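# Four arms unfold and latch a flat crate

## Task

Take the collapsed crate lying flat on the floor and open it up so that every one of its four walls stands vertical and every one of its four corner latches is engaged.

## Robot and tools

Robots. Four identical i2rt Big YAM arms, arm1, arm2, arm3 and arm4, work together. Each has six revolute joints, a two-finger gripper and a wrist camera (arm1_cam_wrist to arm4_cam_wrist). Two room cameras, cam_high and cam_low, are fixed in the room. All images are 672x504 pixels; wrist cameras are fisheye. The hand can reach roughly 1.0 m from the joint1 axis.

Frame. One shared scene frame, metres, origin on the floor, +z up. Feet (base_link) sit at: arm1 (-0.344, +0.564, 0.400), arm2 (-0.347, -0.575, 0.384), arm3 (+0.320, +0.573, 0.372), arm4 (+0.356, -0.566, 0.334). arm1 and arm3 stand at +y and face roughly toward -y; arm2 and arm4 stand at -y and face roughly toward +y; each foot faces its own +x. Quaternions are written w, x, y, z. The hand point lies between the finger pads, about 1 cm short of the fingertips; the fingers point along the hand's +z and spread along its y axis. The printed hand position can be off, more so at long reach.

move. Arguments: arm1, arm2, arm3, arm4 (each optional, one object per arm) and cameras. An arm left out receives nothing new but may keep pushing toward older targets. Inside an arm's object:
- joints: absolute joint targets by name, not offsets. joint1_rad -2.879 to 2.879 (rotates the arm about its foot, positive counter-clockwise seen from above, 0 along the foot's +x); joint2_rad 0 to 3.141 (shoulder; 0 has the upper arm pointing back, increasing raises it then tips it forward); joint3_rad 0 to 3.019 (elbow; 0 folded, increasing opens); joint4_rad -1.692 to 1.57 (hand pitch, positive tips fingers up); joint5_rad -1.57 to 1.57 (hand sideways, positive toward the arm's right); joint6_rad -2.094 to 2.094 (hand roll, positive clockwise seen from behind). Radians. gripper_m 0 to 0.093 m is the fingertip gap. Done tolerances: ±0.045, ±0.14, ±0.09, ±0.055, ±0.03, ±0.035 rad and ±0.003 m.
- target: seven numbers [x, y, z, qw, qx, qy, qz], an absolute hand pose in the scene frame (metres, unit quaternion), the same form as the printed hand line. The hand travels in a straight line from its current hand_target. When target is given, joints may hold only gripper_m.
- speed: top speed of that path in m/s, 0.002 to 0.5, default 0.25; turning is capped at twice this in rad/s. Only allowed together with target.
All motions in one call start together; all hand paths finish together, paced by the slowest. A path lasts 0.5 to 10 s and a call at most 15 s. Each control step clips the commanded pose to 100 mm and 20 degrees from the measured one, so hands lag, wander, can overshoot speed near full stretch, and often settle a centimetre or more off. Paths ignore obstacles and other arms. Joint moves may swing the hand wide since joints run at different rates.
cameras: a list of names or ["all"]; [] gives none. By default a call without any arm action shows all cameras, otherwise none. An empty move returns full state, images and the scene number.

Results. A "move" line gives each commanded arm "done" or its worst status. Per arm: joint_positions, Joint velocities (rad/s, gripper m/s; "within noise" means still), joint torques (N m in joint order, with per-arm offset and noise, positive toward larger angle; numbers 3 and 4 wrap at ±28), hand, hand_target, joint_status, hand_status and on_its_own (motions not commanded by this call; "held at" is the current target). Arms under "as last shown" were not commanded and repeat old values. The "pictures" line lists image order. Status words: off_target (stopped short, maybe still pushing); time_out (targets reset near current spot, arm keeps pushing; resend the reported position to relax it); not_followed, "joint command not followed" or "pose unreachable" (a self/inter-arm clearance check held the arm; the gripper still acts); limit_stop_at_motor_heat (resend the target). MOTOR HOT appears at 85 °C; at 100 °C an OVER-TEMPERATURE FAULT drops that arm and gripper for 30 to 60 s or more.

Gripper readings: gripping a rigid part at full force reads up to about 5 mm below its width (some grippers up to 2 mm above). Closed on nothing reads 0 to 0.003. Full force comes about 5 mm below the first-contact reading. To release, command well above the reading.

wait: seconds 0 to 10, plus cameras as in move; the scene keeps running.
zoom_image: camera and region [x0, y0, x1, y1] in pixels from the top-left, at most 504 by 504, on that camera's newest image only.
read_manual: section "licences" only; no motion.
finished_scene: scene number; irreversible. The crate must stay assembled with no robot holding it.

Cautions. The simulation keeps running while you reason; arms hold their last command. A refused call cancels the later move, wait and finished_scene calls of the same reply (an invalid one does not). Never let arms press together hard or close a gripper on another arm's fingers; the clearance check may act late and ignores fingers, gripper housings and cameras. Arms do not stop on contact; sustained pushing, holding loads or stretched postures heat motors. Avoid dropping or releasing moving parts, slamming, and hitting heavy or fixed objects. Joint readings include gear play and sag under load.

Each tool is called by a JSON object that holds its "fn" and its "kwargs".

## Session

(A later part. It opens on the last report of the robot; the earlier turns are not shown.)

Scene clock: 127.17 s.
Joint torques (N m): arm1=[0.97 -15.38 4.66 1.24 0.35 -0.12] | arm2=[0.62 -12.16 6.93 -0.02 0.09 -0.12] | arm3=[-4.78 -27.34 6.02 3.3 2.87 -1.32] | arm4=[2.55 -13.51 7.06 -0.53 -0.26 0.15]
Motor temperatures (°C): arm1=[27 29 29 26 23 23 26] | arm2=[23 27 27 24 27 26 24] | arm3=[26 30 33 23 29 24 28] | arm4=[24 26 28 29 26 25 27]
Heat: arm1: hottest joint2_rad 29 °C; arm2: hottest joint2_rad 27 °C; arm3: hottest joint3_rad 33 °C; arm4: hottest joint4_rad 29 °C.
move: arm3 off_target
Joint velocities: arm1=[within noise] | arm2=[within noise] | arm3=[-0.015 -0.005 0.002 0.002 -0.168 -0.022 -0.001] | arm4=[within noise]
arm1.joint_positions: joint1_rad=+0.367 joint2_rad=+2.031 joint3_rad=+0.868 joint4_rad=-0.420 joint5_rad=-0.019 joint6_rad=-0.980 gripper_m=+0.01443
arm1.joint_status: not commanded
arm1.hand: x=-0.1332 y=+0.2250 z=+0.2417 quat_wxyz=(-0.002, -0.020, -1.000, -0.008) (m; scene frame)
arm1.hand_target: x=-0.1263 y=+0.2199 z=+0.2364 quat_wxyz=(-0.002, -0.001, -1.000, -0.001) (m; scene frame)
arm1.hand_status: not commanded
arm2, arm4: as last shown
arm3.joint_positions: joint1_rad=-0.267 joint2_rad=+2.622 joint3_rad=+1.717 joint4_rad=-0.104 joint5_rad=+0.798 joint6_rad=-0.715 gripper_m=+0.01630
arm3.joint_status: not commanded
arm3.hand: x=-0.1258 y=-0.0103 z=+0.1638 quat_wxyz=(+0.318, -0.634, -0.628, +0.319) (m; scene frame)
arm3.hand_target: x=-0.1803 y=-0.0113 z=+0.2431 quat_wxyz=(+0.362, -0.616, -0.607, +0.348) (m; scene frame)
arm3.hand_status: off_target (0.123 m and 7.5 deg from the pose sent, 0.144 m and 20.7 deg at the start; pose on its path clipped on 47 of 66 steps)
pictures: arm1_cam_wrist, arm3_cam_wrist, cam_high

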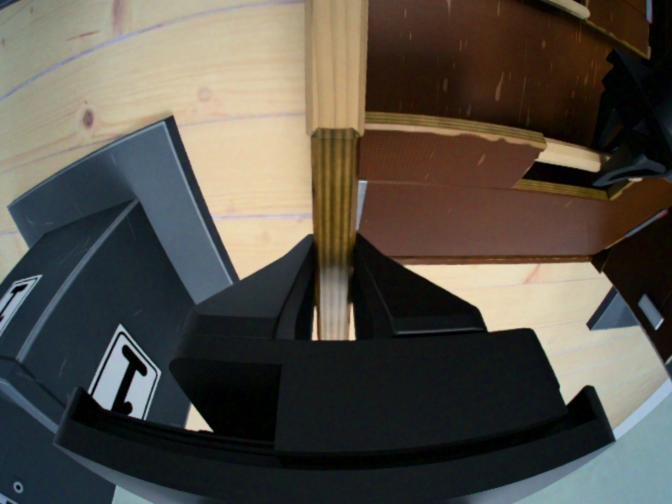

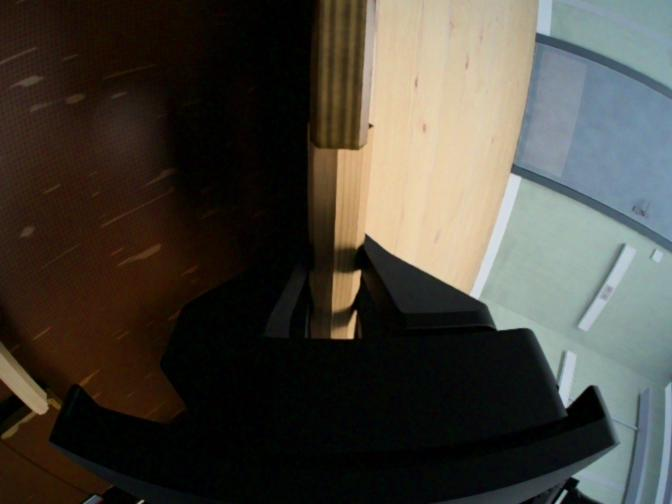

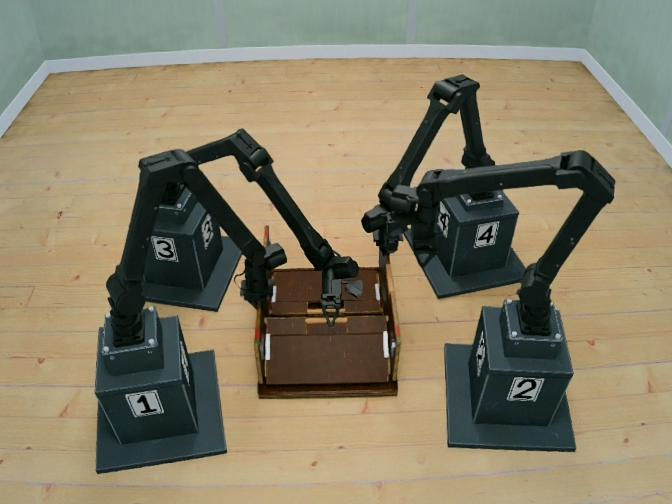

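{"fn": "move", "kwargs": {"arm3": {"target":[-0.28,-0.015,0.255,-0.42,0.57,0.57,-0.42],"speed":0.13}, "cameras": ["cam_high"]}}

{"fn": "move", "kwargs": {"arm1": {"joints":{"gripper_m":0.03}}}}

{"fn": "move", "kwargs": {"arm1": {"target":[-0.175,0.22,0.237,0,0,1,0],"speed":0.12}}}

{"fn": "move", "kwargs": {"arm1": {"joints":{"gripper_m":0}}, "cameras": ["cam_high","arm1_cam_wrist","arm3_cam_wrist"]}}

Scene clock: 130.77 s.
Joint torques (N m): arm1=[0.97 -15.27 4.67 1.35 0.39 -0.14] | arm2=[0.56 -12.16 6.93 -0.03 0.09 -0.12] | arm3=[-2.61 -19.25 11.62 2.97 -0.41 -0.63] | arm4=[2.49 -13.51 7.06 -0.53 -0.26 0.15]
Motor temperatures (°C): arm1=[27 30 29 26 23 23 26] | arm2=[23 27 27 24 27 26 24] | arm3=[26 30 33 23 29 24 28] | arm4=[24 26 28 29 26 25 27]
Heat: arm1: hottest joint2_rad 30 °C; arm2: hottest joint2_rad 27 °C; arm3: hottest joint3_rad 33 °C; arm4: hottest joint4_rad 29 °C.
move: arm3 off_target
Joint velocities: within noise
arm1.joint_positions: joint1_rad=+0.369 joint2_rad=+2.031 joint3_rad=+0.868 joint4_rad=-0.422 joint5_rad=-0.019 joint6_rad=-0.977 gripper_m=+0.01439
arm1.joint_status: not commanded
arm1.hand: x=-0.1329 y=+0.2256 z=+0.2417 quat_wxyz=(-0.002, -0.020, -1.000, -0.008) (m; scene frame)
arm1.hand_target: x=-0.1256 y=+0.2201 z=+0.2364 quat_wxyz=(-0.002, -0.001, -1.000, -0.001) (m; scene frame)
arm1.hand_status: not commanded
arm2, arm4: as last shown
arm3.joint_positions: joint1_rad=-0.396 joint2_rad=+2.639 joint3_rad=+1.826 joint4_rad=+0.267 joint5_rad=+0.907 joint6_rad=-1.108 gripper_m=+0.01582
arm3.joint_status: not commanded
arm3.hand: x=-0.2533 y=-0.0060 z=+0.2516 quat_wxyz=(+0.413, -0.586, -0.564, +0.411) (m; scene frame)
arm3.hand_target: x=-0.2785 y=-0.0131 z=+0.2559 quat_wxyz=(+0.421, -0.571, -0.567, +0.418) (m; scene frame)
arm3.hand_status: off_target (0.028 m and 2.4 deg from the pose sent, 0.179 m and 19.2 deg at the start; pose on its path clipped on 31 of 70 steps)
pictures: cam_high

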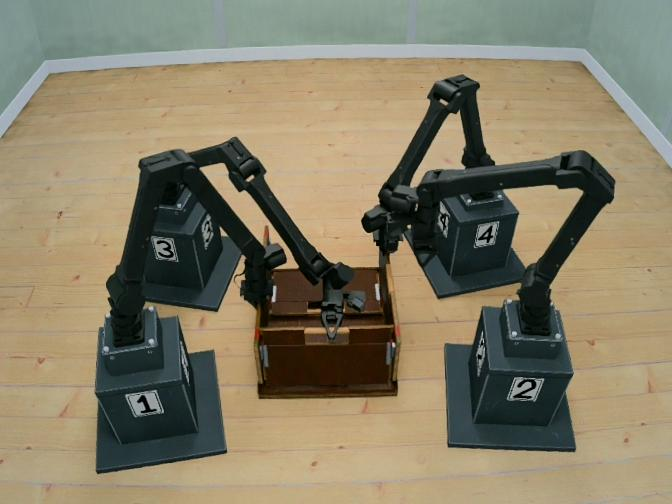

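Scene clock: 131.43 s.
Joint torques (N m): arm1=[0.38 -15.68 4.52 1.16 0.18 -0.03] | arm2=[0.56 -12.1 6.93 -0.03 0.09 -0.12] | arm3=[-1.79 -19.72 10.8 2.89 -0.12 -0.55] | arm4=[2.55 -13.51 7.06 -0.53 -0.26 0.15]
Motor temperatures (°C): arm1=[27 30 29 26 23 23 26] | arm2=[23 27 27 24 27 26 24] | arm3=[26 30 33 23 29 24 28] | arm4=[24 26 28 29 26 25 27]
Heat: arm1: hottest joint2_rad 30 °C; arm2: hottest joint2_rad 27 °C; arm3: hottest joint3_rad 33 °C; arm4: hottest joint4_rad 29 °C.
move: arm1 done
Joint velocities: within noise
arm1.joint_positions: joint1_rad=+0.375 joint2_rad=+2.036 joint3_rad=+0.870 joint4_rad=-0.416 joint5_rad=-0.007 joint6_rad=-0.994 gripper_m=+0.02994
arm1.joint_status: all done
arm1.hand: x=-0.1321 y=+0.2248 z=+0.2401 quat_wxyz=(+0.003, -0.009, -1.000, -0.004) (m; scene frame)
arm1.hand_target: x=-0.1251 y=+0.2197 z=+0.2361 quat_wxyz=(+0.001, +0.002, -1.000, +0.001) (m; scene frame)
arm1.hand_status: not commanded
arm2, arm4: as last shown
arm3.joint_positions: joint1_rad=-0.405 joint2_rad=+2.644 joint3_rad=+1.842 joint4_rad=+0.267 joint5_rad=+0.899 joint6_rad=-1.117 gripper_m=+0.01570
arm3.joint_status: not commanded
arm3.hand: x=-0.2611 y=-0.0056 z=+0.2538 quat_wxyz=(+0.413, -0.586, -0.563, +0.412) (m; scene frame)
arm3.hand_target: x=-0.2790 y=-0.0130 z=+0.2562 quat_wxyz=(+0.421, -0.571, -0.567, +0.418) (m; scene frame)
arm3.hand_status: not commanded
pictures: none

Scene clock: 132.80 s.
Joint torques (N m): arm1=[-0.56 -17.61 2.45 0.87 -0.02 -0.05] | arm2=[0.62 -12.1 6.93 -0.01 0.09 -0.12] | arm3=[-1.67 -20.13 10.8 3 -0.15 -0.57] | arm4=[2.55 -13.51 7.06 -0.53 -0.26 0.15]
Motor temperatures (°C): arm1=[27 30 29 26 23 23 26] | arm2=[23 27 27 24 27 26 24] | arm3=[26 30 33 23 29 24 28] | arm4=[24 26 28 29 26 25 27]
Heat: arm1: hottest joint2_rad 30 °C; arm2: hottest joint2_rad 27 °C; arm3: hottest joint3_rad 33 °C; arm4: hottest joint4_rad 29 °C.
move: arm1 done
Joint velocities: within noise
arm1.joint_positions: joint1_rad=+0.277 joint2_rad=+2.031 joint3_rad=+0.819 joint4_rad=-0.376 joint5_rad=-0.007 joint6_rad=-1.107 gripper_m=+0.02997
arm1.joint_status: not commanded
arm1.hand: x=-0.1749 y=+0.2228 z=+0.2349 quat_wxyz=(+0.003, -0.001, -1.000, -0.006) (m; scene frame)
arm1.hand_target: x=-0.1751 y=+0.2205 z=+0.2371 quat_wxyz=(+0.000, +0.003, -1.000, -0.001) (m; scene frame)
arm1.hand_status: done (0.003 m and 0.8 deg from the pose sent, 0.043 m and 1.1 deg at the start)
arm2, arm3, arm4: as last shown
pictures: none

Scene clock: 133.43 s.
Joint torques (N m): arm1=[-0.85 -17.03 3.23 0.96 0.23 -0.28] | arm2=[0.62 -12.1 6.91 -0.02 0.09 -0.12] | arm3=[-1.55 -19.9 10.7 2.85 -0.15 -0.56] | arm4=[2.49 -13.45 7.06 -0.53 -0.26 0.15]
Motor temperatures (°C): arm1=[27 30 29 26 23 23 26] | arm2=[23 27 27 24 27 26 24] | arm3=[26 30 33 23 29 24 28] | arm4=[24 26 28 29 26 25 27]
Heat: arm1: hottest joint2_rad 30 °C; arm2: hottest joint2_rad 27 °C; arm3: hottest joint3_rad 33 °C; arm4: hottest joint4_rad 29 °C.
move: arm1 off_target
Joint velocities: within noise
arm1.joint_positions: joint1_rad=+0.277 joint2_rad=+2.028 joint3_rad=+0.810 joint4_rad=-0.376 joint5_rad=-0.021 joint6_rad=-1.074 gripper_m=+0.01423
arm1.joint_status: gripper_m off_target (ended at +0.01426, target +0.00000)
arm1.hand: x=-0.1748 y=+0.2281 z=+0.2348 quat_wxyz=(-0.001, -0.018, -1.000, -0.012) (m; scene frame)
arm1.hand_target: x=-0.1738 y=+0.2209 z=+0.2375 quat_wxyz=(-0.004, -0.001, -1.000, -0.002) (m; scene frame)
arm1.hand_status: not commanded
arm2, arm3, arm4: as last shown
pictures: arm1_cam_wrist, arm3_cam_wrist, cam_high

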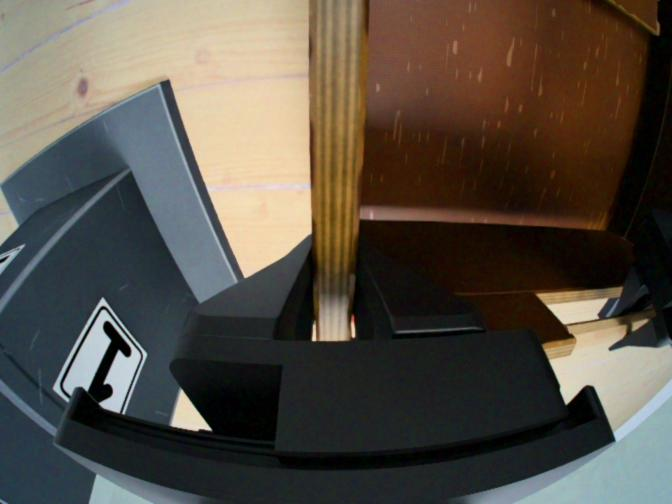

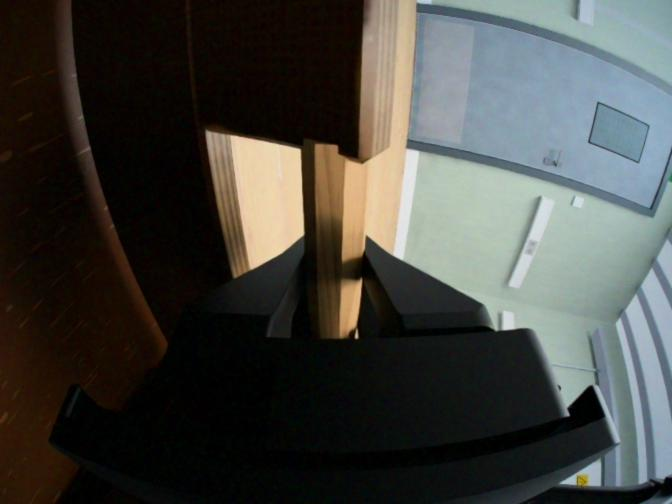

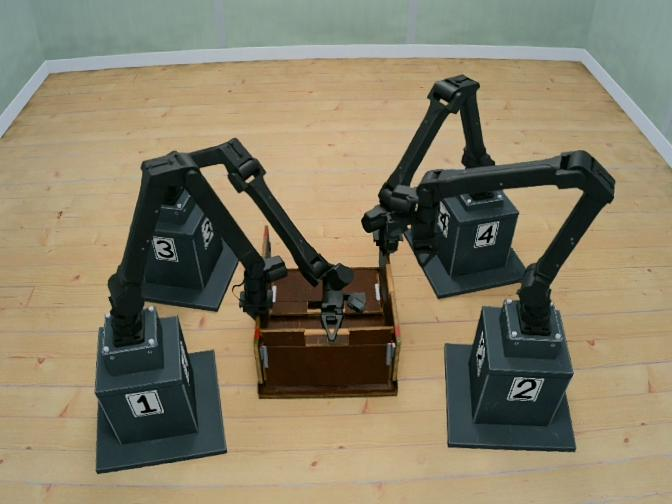

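{"fn": "move", "kwargs": {"arm3": {"target":[-0.345,-0.014,0.24,-0.45,0.545,0.545,-0.45],"speed":0.12}}}

{"fn": "move", "kwargs": {"arm3": {"target":[-0.39,-0.014,0.235,-0.45,0.545,0.545,-0.45],"speed":0.1}, "cameras": ["cam_high","arm1_cam_wrist","arm3_cam_wrist","arm2_cam_wrist"]}}

Scene clock: 135.83 s.
Joint torques (N m): arm1=[0.15 -16.91 3.04 0.81 0.15 -0.18] | arm2=[0.56 -12.16 6.93 -0.05 0.09 -0.12] | arm3=[-2.37 -17.73 13.67 2.41 -1.31 -0.37] | arm4=[2.49 -13.51 7.08 -0.53 -0.18 0.15]
Motor temperatures (°C): arm1=[27 30 29 26 23 23 26] | arm2=[23 27 27 24 27 26 24] | arm3=[26 30 33 24 29 24 28] | arm4=[24 26 28 29 26 25 27]
Heat: arm1: hottest joint2_rad 30 °C; arm2: hottest joint2_rad 27 °C; arm3: hottest joint3_rad 33 °C; arm4: hottest joint4_rad 29 °C.
move: arm3 off_target
Joint velocities: within noise
arm1.joint_positions: joint1_rad=+0.267 joint2_rad=+2.028 joint3_rad=+0.810 joint4_rad=-0.374 joint5_rad=-0.015 joint6_rad=-1.083 gripper_m=+0.01423
arm1.joint_status: not commanded
arm1.hand: x=-0.1787 y=+0.2257 z=+0.2348 quat_wxyz=(+0.001, -0.018, -1.000, -0.010) (m; scene frame)
arm1.hand_target: x=-0.1777 y=+0.2188 z=+0.2375 quat_wxyz=(-0.002, -0.006, -1.000, -0.001) (m; scene frame)
arm1.hand_status: not commanded
arm2.joint_positions: joint1_rad=-0.309 joint2_rad=+1.344 joint3_rad=+0.924 joint4_rad=-1.165 joint5_rad=+0.005 joint6_rad=-0.432 gripper_m=+0.05990
arm2.joint_status: not commanded
arm2.hand: x=-0.1957 y=-0.2614 z=+0.4954 quat_wxyz=(+0.005, +0.703, -0.712, +0.005) (m; scene frame)
arm2.hand_target: x=-0.1975 y=-0.2604 z=+0.5038 quat_wxyz=(-0.003, +0.708, -0.706, +0.004) (m; scene frame)
arm2.hand_status: not commanded
arm3.joint_positions: joint1_rad=-0.459 joint2_rad=+2.759 joint3_rad=+2.015 joint4_rad=+0.422 joint5_rad=+0.896 joint6_rad=-1.294 gripper_m=+0.01517
arm3.joint_status: not commanded
arm3.hand: x=-0.3183 y=-0.0078 z=+0.2620 quat_wxyz=(+0.448, -0.561, -0.535, +0.447) (m; scene frame)
arm3.hand_target: x=-0.3391 y=-0.0098 z=+0.2417 quat_wxyz=(+0.449, -0.547, -0.545, +0.450) (m; scene frame)
arm3.hand_status: off_target (0.035 m and 2.2 deg from the pose sent, 0.085 m and 8.0 deg at the start)
arm4.joint_positions: joint1_rad=+0.359 joint2_rad=+1.936 joint3_rad=+0.960 joint4_rad=-0.581 joint5_rad=+0.002 joint6_rad=-0.993 gripper_m=+0.01369
arm4.joint_status: not commanded
arm4.hand: x=+0.1215 y=-0.1967 z=+0.2299 quat_wxyz=(-0.006, +1.000, -0.005, -0.003) (m; scene frame)
arm4.hand_target: x=+0.1162 y=-0.1969 z=+0.2261 quat_wxyz=(-0.001, +1.000, -0.003, +0.000) (m; scene frame)
arm4.hand_status: not commanded
pictures: none

Scene clock: 141.40 s.
Joint torques (N m): arm1=[0.73 -16.91 3.1 0.95 0.02 -0.03] | arm2=[0.62 -12.1 6.94 -0.03 0.09 -0.12] | arm3=[-3.31 -19.9 11.4 1.59 -1.2 -0.11] | arm4=[2.43 -13.51 7.06 -0.53 -0.18 0.15]
Motor temperatures (°C): arm1=[27 30 29 26 23 23 26] | arm2=[23 26 27 24 27 26 24] | arm3=[26 29 35 23 29 24 28] | arm4=[24 26 28 29 26 25 27]
Heat: arm1: hottest joint2_rad 30 °C; arm2: hottest joint3_rad 27 °C; arm3: hottest joint3_rad 35 °C; arm4: hottest joint4_rad 29 °C.
move: arm3 moving
Joint velocities: within noise
arm1.joint_positions: joint1_rad=+0.255 joint2_rad=+2.028 joint3_rad=+0.810 joint4_rad=-0.373 joint5_rad=-0.009 joint6_rad=-1.103 gripper_m=+0.01423
arm1.joint_status: not commanded
arm1.hand: x=-0.1837 y=+0.2229 z=+0.2349 quat_wxyz=(+0.003, -0.014, -1.000, -0.008) (m; scene frame)
arm1.hand_target: x=-0.1782 y=+0.2187 z=+0.2375 quat_wxyz=(+0.000, -0.004, -1.000, -0.001) (m; scene frame)
arm1.hand_status: not commanded
arm2: as last shown
arm3.joint_positions: joint1_rad=-0.457 joint2_rad=+2.774 joint3_rad=+2.046 joint4_rad=+0.424 joint5_rad=+0.896 joint6_rad=-1.307 gripper_m=+0.01517
arm3.joint_status: not commanded
arm3.hand: x=-0.3212 y=-0.0135 z=+0.2635 quat_wxyz=(+0.450, -0.557, -0.534, +0.450) (m; scene frame)
arm3.hand_target: x=-0.3554 y=-0.0047 z=+0.2498 quat_wxyz=(+0.449, -0.549, -0.542, +0.451) (m; scene frame)
arm3.hand_status: moving (0.075 m and 1.9 deg from the pose sent, 0.077 m and 2.2 deg at the start)
arm4.joint_positions: joint1_rad=+0.363 joint2_rad=+1.936 joint3_rad=+0.960 joint4_rad=-0.581 joint5_rad=+0.002 joint6_rad=-0.998 gripper_m=+0.01369
arm4.joint_status: not commanded
arm4.hand: x=+0.1203 y=-0.1974 z=+0.2299 quat_wxyz=(-0.006, +1.000, -0.001, -0.003) (m; scene frame)
arm4.hand_target: x=+0.1156 y=-0.1973 z=+0.2261 quat_wxyz=(-0.001, +1.000, +0.000, +0.000) (m; scene frame)
arm4.hand_status: not commanded
pictures: arm1_cam_wrist, arm2_cam_wrist, arm3_cam_wrist, cam_high
led back after a hold (arm3 arm): the arm was led back toward your command in small steps, so it may still be short of it.
pose unreachable (arm3 arm): on one or more control steps of this call this arm could not follow its commanded pose, so it was not sent that pose on those steps. It may still have moved: this result reports where it is.
cause: moving toward the commanded pose would bring a part of the arm too close to another arm (this arm's forearm (the part past joint 3) and the arm1 arm's wrist (the part past joint 4), along the way the arms are being sent, or toward where that arm still pushes).

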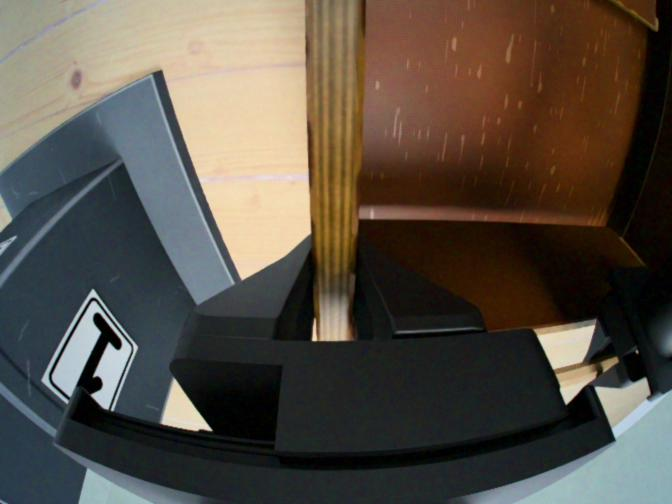

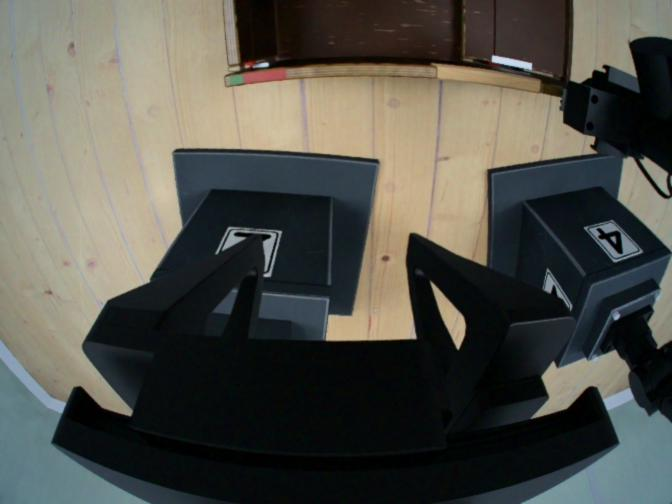

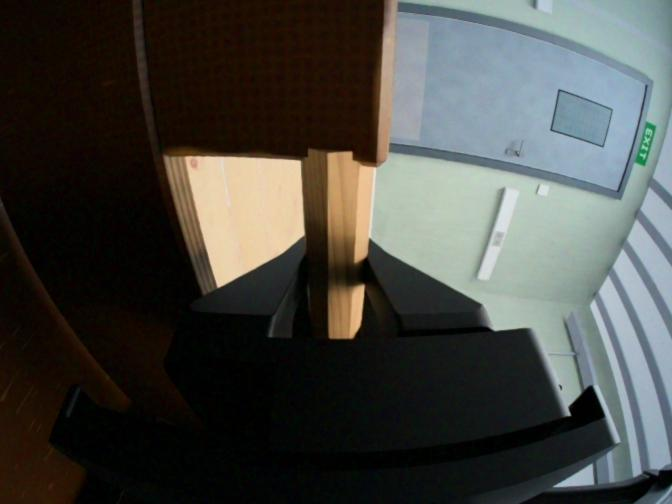

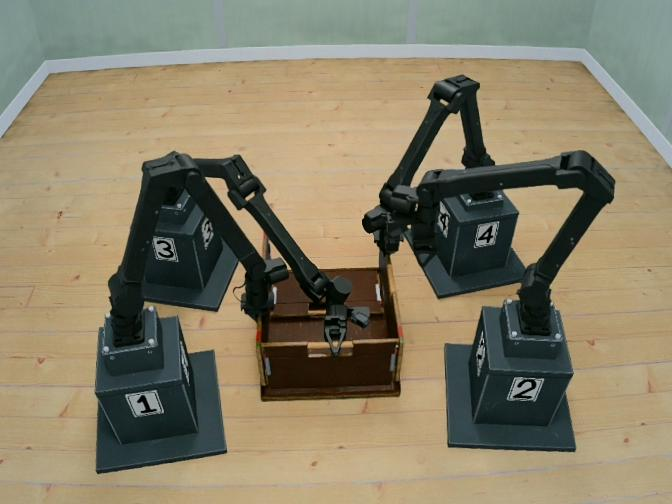

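{"fn": "zoom_image", "kwargs": {"camera": "cam_high", "region": [230, 230, 430, 410]}}

{"fn": "zoom_image", "kwargs": {"camera": "arm2_cam_wrist", "region": [200, 0, 600, 130]}}

Scaled by 2.520 from the camera's 672x504 image, which has a finer 960x720 frame.

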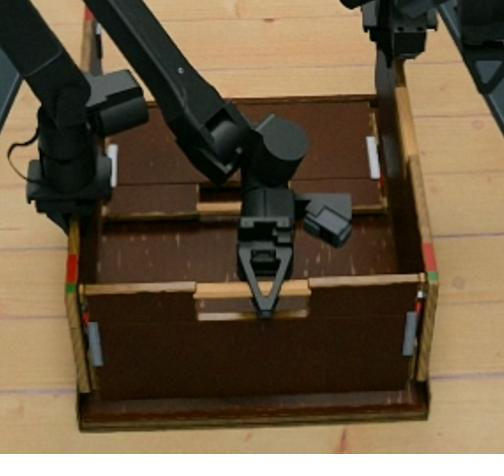

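Scaled by 1.260 from the camera's 672x504 image, which has a finer 960x720 frame.

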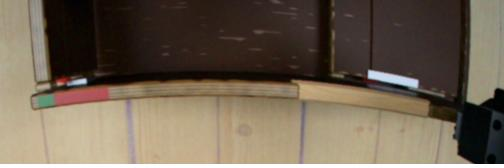

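{"fn": "move", "kwargs": {"arm3": {"target":[-0.345,-0.012,0.262,-0.45,0.545,0.545,-0.45],"speed":0.1,"joints":{"gripper_m":0.05}}}}

{"fn": "move", "kwargs": {"arm3": {"target":[-0.22,-0.015,0.285,-0.43,0.56,0.56,-0.43],"speed":0.15}, "cameras": ["arm3_cam_wrist"]}}

Scene clock: 143.80 s.
Joint torques (N m): arm1=[0.15 -17.44 3.1 0.68 0.05 0] | arm2=[0.56 -12.1 6.93 -0.02 0.09 -0.12] | arm3=[0.03 -21.25 10.17 1.37 0.36 0.06] | arm4=[2.43 -13.45 7.06 -0.53 -0.18 0.15]
Motor temperatures (°C): arm1=[27 30 29 26 23 23 26] | arm2=[23 26 27 24 27 26 24] | arm3=[26 29 35 23 29 24 28] | arm4=[24 26 28 29 26 25 27]
Heat: arm1: hottest joint2_rad 30 °C; arm2: hottest joint3_rad 27 °C; arm3: hottest joint3_rad 35 °C; arm4: hottest joint4_rad 29 °C.
move: arm3 done
Joint velocities: within noise
arm1, arm2, arm4: as last shown
arm3.joint_positions: joint1_rad=-0.494 joint2_rad=+2.780 joint3_rad=+2.061 joint4_rad=+0.424 joint5_rad=+0.836 joint6_rad=-1.350 gripper_m=+0.04989
arm3.joint_status: all done
arm3.hand: x=-0.3443 y=-0.0021 z=+0.2630 quat_wxyz=(+0.447, -0.546, -0.549, +0.448) (m; scene frame)
arm3.hand_target: x=-0.3479 y=-0.0088 z=+0.2609 quat_wxyz=(+0.450, -0.543, -0.549, +0.449) (m; scene frame)
arm3.hand_status: done (0.010 m and 0.6 deg from the pose sent, 0.024 m and 1.9 deg at the start)
pictures: none

Scene clock: 145.53 s.
Joint torques (N m): arm1=[0.73 -17.26 3.15 0.77 0.01 0] | arm2=[0.62 -12.1 6.93 -0.03 0.09 -0.12] | arm3=[-0.56 -23.24 4.79 1.43 0.46 0.27] | arm4=[2.37 -13.45 7.05 -0.53 -0.18 0.15]
Motor temperatures (°C): arm1=[27 30 29 26 23 23 26] | arm2=[23 26 27 24 27 26 24] | arm3=[26 29 35 23 29 24 28] | arm4=[24 26 28 29 26 25 27]
Heat: arm1: hottest joint2_rad 30 °C; arm2: hottest joint3_rad 27 °C; arm3: hottest joint3_rad 35 °C; arm4: hottest joint4_rad 29 °C.
move: arm3 done
Joint velocities: within noise
arm1, arm2, arm4: as last shown
arm3.joint_positions: joint1_rad=-0.353 joint2_rad=+2.585 joint3_rad=+1.733 joint4_rad=+0.402 joint5_rad=+0.954 joint6_rad=-1.200 gripper_m=+0.04991
arm3.joint_status: not commanded
arm3.hand: x=-0.2234 y=-0.0139 z=+0.2788 quat_wxyz=(+0.433, -0.559, -0.561, +0.430) (m; scene frame)
arm3.hand_target: x=-0.2226 y=-0.0123 z=+0.2861 quat_wxyz=(+0.432, -0.561, -0.559, +0.430) (m; scene frame)
arm3.hand_status: done (0.007 m and 0.4 deg from the pose sent, 0.127 m and 3.5 deg at the start)
pictures: arm3_cam_wrist

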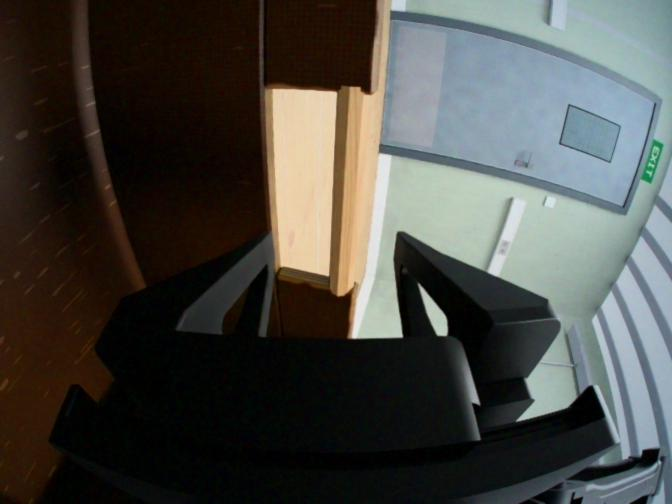

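{"fn": "move", "kwargs": {"arm3": {"target":[-0.05,0.1,0.45,0,0.707,0.707,0],"speed":0.25}, "arm1": {"joints":{"gripper_m":0.04}}, "arm4": {"joints":{"gripper_m":0.04}}}}

{"fn": "move", "kwargs": {"arm3": {"target":[0.2,0.25,0.5,0,0.707,0.707,0],"speed":0.3}, "arm4": {"target":[0.11,-0.195,0.36,0,1,0,0],"speed":0.2}, "arm1": {"target":[-0.18,0.22,0.36,0,0,1,0],"speed":0.2}}}

{"fn": "move", "kwargs": {"arm4": {"target":[0.25,-0.25,0.5,0,0.707,-0.707,0],"speed":0.3}, "arm1": {"target":[-0.25,0.25,0.5,0,0.707,0.707,0],"speed":0.3}, "arm2": {"target":[-0.05,-0.12,0.42,0,0.707,-0.707,0],"speed":0.25}}}

{"fn": "move", "kwargs": {"arm2": {"target":[0.04,0.02,0.15,0,0.707,-0.707,0],"speed":0.25}, "cameras": ["all"]}}

Scene clock: 150.83 s.
Joint torques (N m): arm1=[-0.03 -16.91 3.25 0.81 0.01 -0.04] | arm2=[0.62 -12.16 6.93 -0.03 0.09 -0.12] | arm3=[-1.55 -19.02 10.52 -0.1 -0.05 -0.03] | arm4=[2.43 -13.51 7.06 -0.5 -0.17 0.15]
Motor temperatures (°C): arm1=[27 30 29 26 23 23 26] | arm2=[23 26 27 24 27 26 24] | arm3=[26 30 35 23 28 24 28] | arm4=[24 26 28 29 26 25 27]
Heat: arm1: hottest joint2_rad 30 °C; arm2: hottest joint3_rad 27 °C; arm3: hottest joint3_rad 35 °C; arm4: hottest joint4_rad 29 °C.
move: arm1 done; arm3 off_target; arm4 done
Joint velocities: within noise
arm1.joint_positions: joint1_rad=+0.266 joint2_rad=+2.028 joint3_rad=+0.810 joint4_rad=-0.373 joint5_rad=-0.009 joint6_rad=-1.109 gripper_m=+0.03996
arm1.joint_status: all done
arm1.hand: x=-0.1800 y=+0.2246 z=+0.2348 quat_wxyz=(+0.003, -0.006, -1.000, -0.008) (m; scene frame)
arm1.hand_target: x=-0.1751 y=+0.2204 z=+0.2373 quat_wxyz=(+0.000, +0.003, -1.000, -0.001) (m; scene frame)
arm1.hand_status: not commanded
arm2: as last shown
arm3.joint_positions: joint1_rad=-0.434 joint2_rad=+1.996 joint3_rad=+1.613 joint4_rad=-1.235 joint5_rad=+0.008 joint6_rad=-0.645 gripper_m=+0.04991
arm3.joint_status: not commanded
arm3.hand: x=-0.0336 y=+0.1106 z=+0.4273 quat_wxyz=(+0.006, -0.709, -0.705, -0.024) (m; scene frame)
arm3.hand_target: x=-0.0494 y=+0.1008 z=+0.4530 quat_wxyz=(+0.001, -0.710, -0.704, +0.003) (m; scene frame)
arm3.hand_status: off_target (0.030 m and 2.8 deg from the pose sent, 0.269 m and 75.3 deg at the start)
arm4.joint_positions: joint1_rad=+0.361 joint2_rad=+1.936 joint3_rad=+0.960 joint4_rad=-0.583 joint5_rad=+0.004 joint6_rad=-0.996 gripper_m=+0.03995
arm4.joint_status: all done
arm4.hand: x=+0.1213 y=-0.1972 z=+0.2298 quat_wxyz=(-0.006, +1.000, -0.003, -0.002) (m; scene frame)
arm4.hand_target: x=+0.1165 y=-0.1969 z=+0.2261 quat_wxyz=(-0.001, +1.000, -0.001, +0.001) (m; scene frame)
arm4.hand_status: not commanded
pictures: none

Scene clock: 152.87 s.
Joint torques (N m): arm1=[-0.32 -14.74 6.38 0.31 0.09 -0.03] | arm2=[0.56 -12.16 6.93 -0.03 0.09 -0.12] | arm3=[0.38 -9.76 5.85 -0.05 0.23 0.14] | arm4=[2.43 -13.45 10.89 -0.58 -0.24 0.21]
Motor temperatures (°C): arm1=[27 30 29 26 23 23 26] | arm2=[23 26 27 24 27 26 24] | arm3=[26 30 34 23 28 24 28] | arm4=[24 27 28 29 26 25 27]
Heat: arm1: hottest joint2_rad 30 °C; arm2: hottest joint3_rad 27 °C; arm3: hottest joint3_rad 34 °C; arm4: hottest joint4_rad 29 °C.
move: arm1 done; arm3 done; arm4 off_target
Joint velocities: within noise
arm1.joint_positions: joint1_rad=+0.266 joint2_rad=+1.698 joint3_rad=+0.810 joint4_rad=-0.696 joint5_rad=-0.009 joint6_rad=-1.109 gripper_m=+0.03996
arm1.joint_status: not commanded
arm1.hand: x=-0.1802 y=+0.2272 z=+0.3541 quat_wxyz=(+0.002, -0.006, -1.000, -0.005) (m; scene frame)
arm1.hand_target: x=-0.1795 y=+0.2190 z=+0.3593 quat_wxyz=(+0.000, -0.003, -1.000, +0.000) (m; scene frame)
arm1.hand_status: done (0.009 m and 0.9 deg from the pose sent, 0.125 m and 1.2 deg at the start)
arm2: as last shown
arm3.joint_positions: joint1_rad=-0.146 joint2_rad=+1.318 joint3_rad=+0.958 joint4_rad=-1.195 joint5_rad=+0.005 joint6_rad=-0.369 gripper_m=+0.04991
arm3.joint_status: not commanded
arm3.hand: x=+0.1936 y=+0.2424 z=+0.5027 quat_wxyz=(-0.002, -0.704, -0.710, +0.007) (m; scene frame)
arm3.hand_target: x=+0.2003 y=+0.2484 z=+0.5012 quat_wxyz=(+0.002, -0.703, -0.711, +0.002) (m; scene frame)
arm3.hand_status: done (0.010 m and 1.0 deg from the pose sent, 0.282 m and 2.8 deg at the start)
arm4.joint_positions: joint1_rad=+0.369 joint2_rad=+1.696 joint3_rad=+1.032 joint4_rad=-0.933 joint5_rad=+0.002 joint6_rad=-0.996 gripper_m=+0.03995
arm4.joint_status: not commanded
arm4.hand: x=+0.1218 y=-0.2045 z=+0.3491 quat_wxyz=(+0.010, +1.000, +0.001, +0.008) (m; scene frame)
arm4.hand_target: x=+0.1098 y=-0.1941 z=+0.3594 quat_wxyz=(+0.000, +1.000, +0.000, +0.000) (m; scene frame)
arm4.hand_status: off_target (0.019 m and 1.5 deg from the pose sent, 0.131 m and 0.8 deg at the start)
pictures: none

Scene clock: 156.53 s.
Joint torques (N m): arm1=[-0.67 -10.4 10.21 0.16 0.22 0.11] | arm2=[-0.85 -17.96 9.22 0.39 -0.17 -0.12] | arm3=[0.62 -9.64 5.86 -0.16 0.18 0.17] | arm4=[1.08 -8.41 9.36 -0.44 -0.09 0.26]
Motor temperatures (°C): arm1=[27 30 30 26 23 23 26] | arm2=[23 26 27 24 27 26 24] | arm3=[26 30 34 23 28 24 28] | arm4=[24 27 28 29 26 25 27]
Heat: arm1: hottest joint2_rad 30 °C; arm2: hottest joint3_rad 27 °C; arm3: hottest joint3_rad 34 °C; arm4: hottest joint4_rad 29 °C.
move: arm1 off_target; arm2 off_target; arm4 done
Joint velocities: within noise
arm1.joint_positions: joint1_rad=+0.111 joint2_rad=+1.309 joint3_rad=+0.810 joint4_rad=-1.114 joint5_rad=-0.019 joint6_rad=+0.267 gripper_m=+0.03997
arm1.joint_status: not commanded
arm1.hand: x=-0.2492 y=+0.2649 z=+0.4846 quat_wxyz=(+0.014, -0.697, -0.717, -0.015) (m; scene frame)
arm1.hand_target: x=-0.2476 y=+0.2495 z=+0.4998 quat_wxyz=(-0.002, -0.704, -0.710, -0.005) (m; scene frame)
arm1.hand_status: off_target (0.021 m and 2.8 deg from the pose sent, 0.163 m and 89.3 deg at the start)
arm2.joint_positions: joint1_rad=-0.440 joint2_rad=+1.887 joint3_rad=+1.351 joint4_rad=-1.071 joint5_rad=+0.001 joint6_rad=-0.564 gripper_m=+0.05990
arm2.joint_status: not commanded
arm2.hand: x=-0.0609 y=-0.1368 z=+0.4106 quat_wxyz=(+0.018, +0.702, -0.711, +0.004) (m; scene frame)
arm2.hand_target: x=-0.0472 y=-0.1233 z=+0.4191 quat_wxyz=(+0.001, +0.703, -0.712, -0.001) (m; scene frame)
arm2.hand_status: off_target (0.022 m and 2.2 deg from the pose sent, 0.217 m and 1.1 deg at the start)
arm3.joint_positions: joint1_rad=-0.149 joint2_rad=+1.318 joint3_rad=+0.958 joint4_rad=-1.195 joint5_rad=+0.005 joint6_rad=-0.366 gripper_m=+0.04991
arm3.joint_status: not commanded
arm3.hand: x=+0.1926 y=+0.2428 z=+0.5027 quat_wxyz=(-0.002, -0.707, -0.708, +0.007) (m; scene frame)
arm3.hand_target: x=+0.1993 y=+0.2487 z=+0.5011 quat_wxyz=(+0.002, -0.705, -0.709, +0.001) (m; scene frame)
arm3.hand_status: not commanded
arm4.joint_positions: joint1_rad=+0.128 joint2_rad=+1.251 joint3_rad=+0.992 joint4_rad=-1.304 joint5_rad=-0.012 joint6_rad=+0.309 gripper_m=+0.03995
arm4.joint_status: not commanded
arm4.hand: x=+0.2430 y=-0.2472 z=+0.5001 quat_wxyz=(+0.004, +0.716, -0.698, -0.006) (m; scene frame)
arm4.hand_target: x=+0.2466 y=-0.2496 z=+0.5001 quat_wxyz=(+0.006, +0.707, -0.707, -0.002) (m; scene frame)
arm4.hand_status: done (0.008 m and 1.7 deg from the pose sent, 0.203 m and 90.1 deg at the start)
pictures: none

Scene clock: 158.87 s.
Joint torques (N m): arm1=[-0.62 -10.7 10.11 -0.08 0.25 0.17] | arm2=[-0.09 -26.64 8.62 -0.06 -0.09 -0.12] | arm3=[0.56 -9.35 5.87 -0.08 0.2 0.14] | arm4=[1.08 -8.47 9.36 -0.44 -0.09 0.28]
Motor temperatures (°C): arm1=[27 30 30 26 23 23 26] | arm2=[23 26 27 24 27 26 24] | arm3=[26 29 34 23 28 23 27] | arm4=[24 27 29 29 26 25 27]
Heat: arm1: hottest joint2_rad 30 °C; arm2: hottest joint3_rad 27 °C; arm3: hottest joint3_rad 34 °C; arm4: hottest joint3_rad 29 °C.
move: arm2 off_target
Joint velocities: within noise
arm1.joint_positions: joint1_rad=+0.111 joint2_rad=+1.309 joint3_rad=+0.810 joint4_rad=-1.114 joint5_rad=-0.019 joint6_rad=+0.269 gripper_m=+0.03997
arm1.joint_status: not commanded
arm1.hand: x=-0.2492 y=+0.2649 z=+0.4846 quat_wxyz=(+0.014, -0.698, -0.716, -0.015) (m; scene frame)
arm1.hand_target: x=-0.2476 y=+0.2495 z=+0.4998 quat_wxyz=(-0.002, -0.705, -0.710, -0.005) (m; scene frame)
arm1.hand_status: not commanded
arm2.joint_positions: joint1_rad=-0.440 joint2_rad=+2.700 joint3_rad=+2.056 joint4_rad=-0.956 joint5_rad=+0.001 joint6_rad=-0.568 gripper_m=+0.05990
arm2.joint_status: not commanded
arm2.hand: x=+0.0310 y=+0.0042 z=+0.1381 quat_wxyz=(+0.014, +0.704, -0.710, +0.004) (m; scene frame)
arm2.hand_target: x=+0.0395 y=+0.0173 z=+0.1485 quat_wxyz=(+0.000, +0.707, -0.707, +0.000) (m; scene frame)
arm2.hand_status: off_target (0.022 m and 1.7 deg from the pose sent, 0.320 m and 2.2 deg at the start)
arm3, arm4: as last shown
pictures: arm1_cam_wrist, arm2_cam_wrist, arm3_cam_wrist, arm4_cam_wrist, cam_high, cam_low

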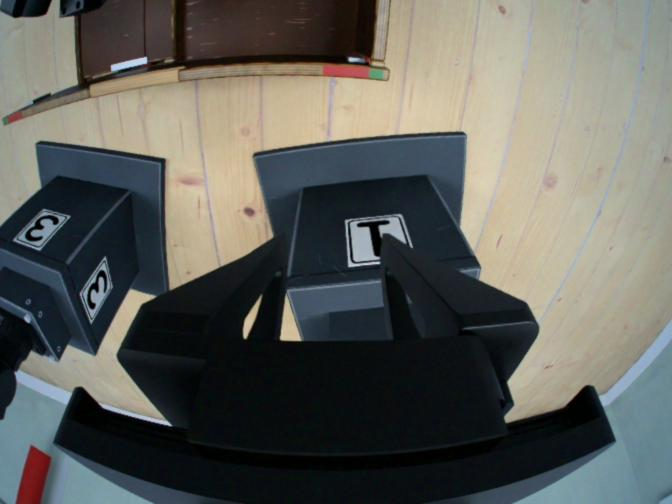

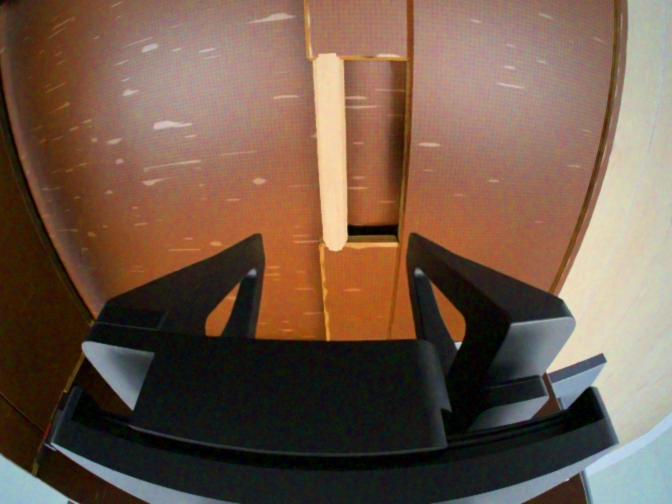

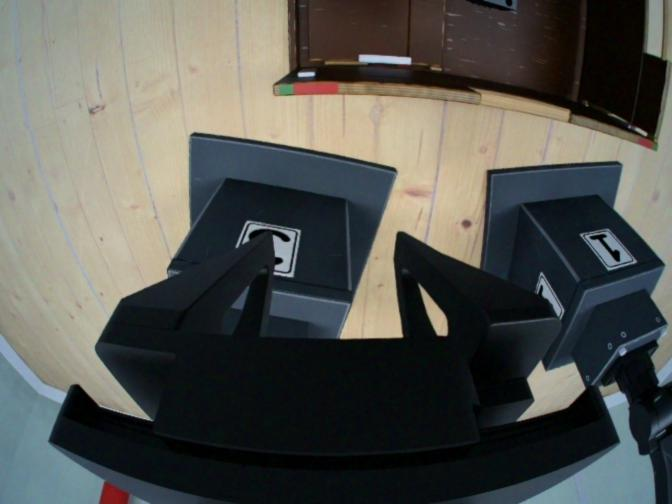

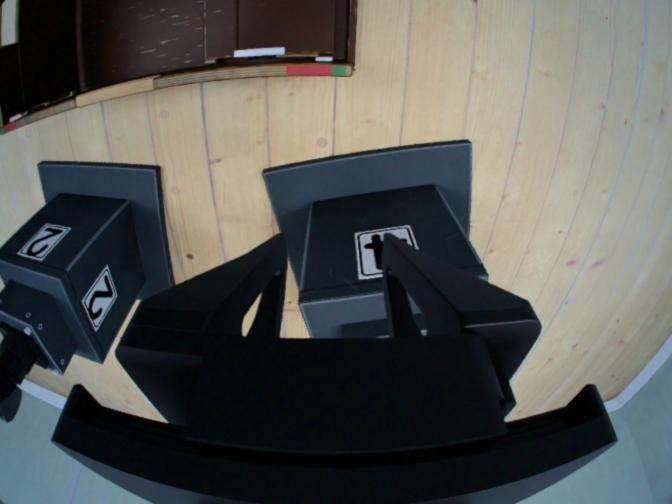

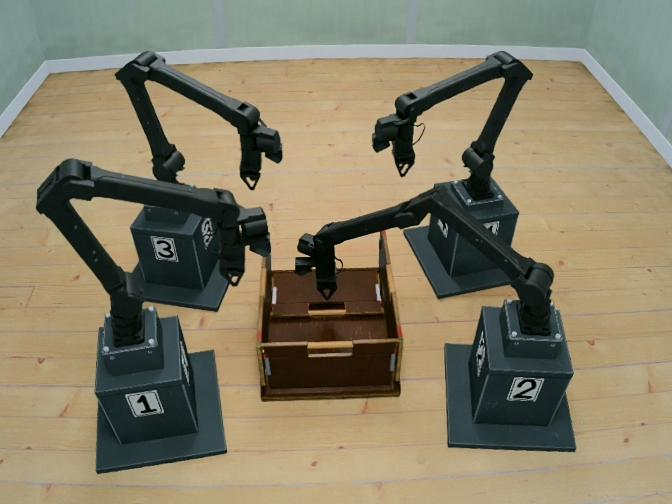

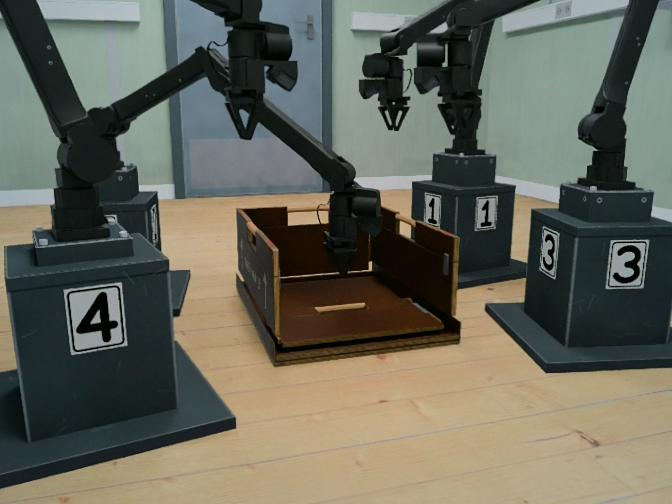

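{"fn": "move", "kwargs": {"arm2": {"target":[0.035,0.018,0.05,0,0.707,-0.707,0],"speed":0.12}}}

{"fn": "move", "kwargs": {"arm2": {"target":[0.033,0.018,0.018,0,0.707,-0.707,0],"speed":0.06}, "cameras": ["arm2_cam_wrist"]}}

Scene clock: 161.87 s.
Joint torques (N m): arm1=[-1.03 -11.16 10.18 0.21 0.24 0.19] | arm2=[0.44 -26.81 8.25 0.5 -0.1 -0.07] | arm3=[0.73 -9.7 5.85 -0.2 0.16 0.15] | arm4=[1.08 -8.47 9.36 -0.44 -0.09 0.28]
Motor temperatures (°C): arm1=[27 29 31 26 23 23 26] | arm2=[23 27 27 24 27 26 24] | arm3=[26 29 33 23 28 23 27] | arm4=[24 27 29 29 26 25 27]
Heat: arm1: hottest joint3_rad 31 °C; arm2: hottest joint2_rad 27 °C; arm3: hottest joint3_rad 33 °C; arm4: hottest joint3_rad 29 °C.
move: arm2 off_target
Joint velocities: within noise
arm1, arm3, arm4: as last shown
arm2.joint_positions: joint1_rad=-0.440 joint2_rad=+2.898 joint3_rad=+2.190 joint4_rad=-0.903 joint5_rad=+0.001 joint6_rad=-0.568 gripper_m=+0.05990
arm2.joint_status: not commanded
arm2.hand: x=+0.0280 y=-0.0005 z=+0.0441 quat_wxyz=(+0.019, +0.704, -0.710, +0.005) (m; scene frame)
arm2.hand_target: x=+0.0343 y=+0.0168 z=+0.0511 quat_wxyz=(+0.000, +0.707, -0.707, +0.000) (m; scene frame)
arm2.hand_status: off_target (0.021 m and 2.3 deg from the pose sent, 0.089 m and 1.7 deg at the start)
pictures: none

Scene clock: 163.20 s.
Joint torques (N m): arm1=[-1.2 -11.58 10.36 -0.02 0.23 0.18] | arm2=[0.62 -25.7 8.21 0.46 -0.15 -0.03] | arm3=[0.03 -9.7 5.91 -0.03 0.2 0.14] | arm4=[1.08 -8.47 9.36 -0.44 -0.09 0.28]
Motor temperatures (°C): arm1=[27 29 31 26 23 23 26] | arm2=[23 27 27 24 27 26 24] | arm3=[26 29 33 23 28 23 27] | arm4=[24 27 29 29 26 25 27]
Heat: arm1: hottest joint3_rad 31 °C; arm2: hottest joint2_rad 27 °C; arm3: hottest joint3_rad 33 °C; arm4: hottest joint3_rad 29 °C.
move: arm2 off_target
Joint velocities: within noise
arm1, arm3, arm4: as last shown
arm2.joint_positions: joint1_rad=-0.433 joint2_rad=+2.969 joint3_rad=+2.269 joint4_rad=-0.895 joint5_rad=+0.002 joint6_rad=-0.570 gripper_m=+0.05990
arm2.joint_status: not commanded
arm2.hand: x=+0.0277 y=+0.0084 z=+0.0195 quat_wxyz=(+0.011, +0.707, -0.707, +0.004) (m; scene frame)
arm2.hand_target: x=+0.0281 y=+0.0201 z=+0.0173 quat_wxyz=(+0.000, +0.710, -0.704, +0.000) (m; scene frame)
arm2.hand_status: off_target (0.011 m and 1.3 deg from the pose sent, 0.032 m and 2.3 deg at the start)
pictures: arm2_cam_wrist

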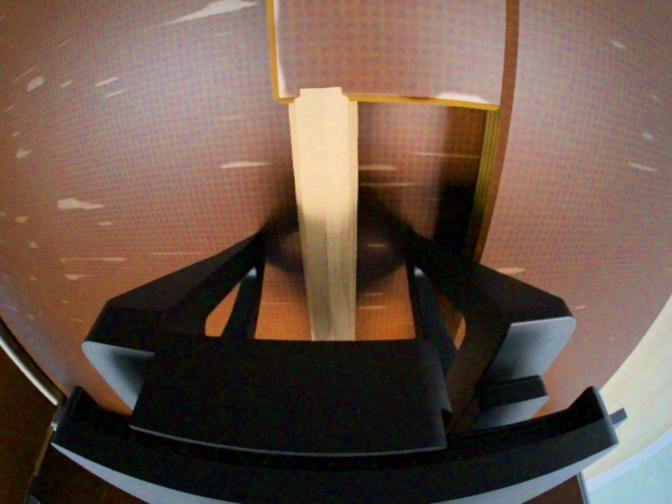

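{"fn": "move", "kwargs": {"arm2": {"joints":{"gripper_m":0}}}}

{"fn": "move", "kwargs": {"arm2": {"target":[0.045,0.012,0.12,-0.13,0.695,-0.695,0.13],"speed":0.12}, "cameras": ["arm2_cam_wrist"]}}

Scene clock: 164.67 s.
Joint torques (N m): arm1=[-0.97 -10.99 10.18 0.08 0.24 0.15] | arm2=[0.44 -25.7 8.2 0.59 -0.06 0.09] | arm3=[0.44 -9.93 5.97 0.01 0.21 0.15] | arm4=[1.08 -8.47 9.36 -0.46 -0.09 0.28]
Motor temperatures (°C): arm1=[27 29 31 26 23 23 26] | arm2=[23 27 27 24 27 26 24] | arm3=[26 29 33 23 27 23 27] | arm4=[24 27 29 29 26 25 27]
Heat: arm1: hottest joint3_rad 31 °C; arm2: hottest joint2_rad 27 °C; arm3: hottest joint3_rad 33 °C; arm4: hottest joint3_rad 29 °C.
move: arm2 off_target
Joint velocities: within noise
arm1, arm3, arm4: as last shown
arm2.joint_positions: joint1_rad=-0.433 joint2_rad=+2.969 joint3_rad=+2.269 joint4_rad=-0.900 joint5_rad=-0.004 joint6_rad=-0.588 gripper_m=+0.01683
arm2.joint_status: gripper_m off_target (ended at +0.01686, target +0.00000)
arm2.hand: x=+0.0262 y=+0.0080 z=+0.0195 quat_wxyz=(+0.014, +0.714, -0.700, +0.001) (m; scene frame)
arm2.hand_target: x=+0.0275 y=+0.0204 z=+0.0174 quat_wxyz=(+0.000, +0.713, -0.701, -0.002) (m; scene frame)
arm2.hand_status: not commanded
pictures: none

Scene clock: 166.93 s.
Joint torques (N m): arm1=[-0.67 -10.52 10.17 0.12 0.28 0.2] | arm2=[0.5 -32.91 3.33 -0.77 1.96 0.28] | arm3=[0.73 -9.93 5.96 -0.01 0.23 0.13] | arm4=[1.14 -8.47 9.36 -0.46 -0.09 0.28]
Motor temperatures (°C): arm1=[27 29 32 26 23 23 26] | arm2=[23 28 27 24 27 26 25] | arm3=[26 29 33 23 27 23 27] | arm4=[24 27 29 29 26 25 27]
Heat: arm1: hottest joint3_rad 32 °C; arm2: hottest joint2_rad 28 °C; arm3: hottest joint3_rad 33 °C; arm4: hottest joint3_rad 29 °C.
move: arm2 off_target
Joint velocities: within noise
arm1, arm3, arm4: as last shown
arm2.joint_positions: joint1_rad=-0.378 joint2_rad=+2.763 joint3_rad=+1.924 joint4_rad=-0.556 joint5_rad=+0.274 joint6_rad=-0.565 gripper_m=+0.01635
arm2.joint_status: not commanded
arm2.hand: x=+0.0372 y=+0.0081 z=+0.0699 quat_wxyz=(-0.118, +0.707, -0.688, +0.111) (m; scene frame)
arm2.hand_target: x=+0.0449 y=+0.0171 z=+0.1171 quat_wxyz=(-0.134, +0.696, -0.694, +0.127) (m; scene frame)
arm2.hand_status: off_target (0.051 m and 3.1 deg from the pose sent, 0.102 m and 22.3 deg at the start)
pictures: arm2_cam_wrist

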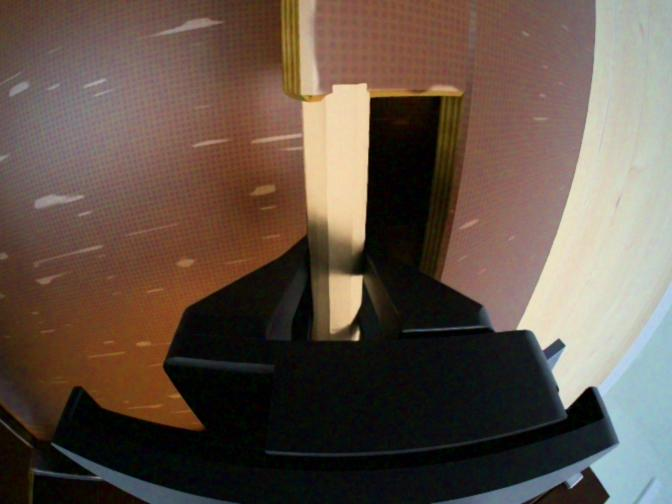

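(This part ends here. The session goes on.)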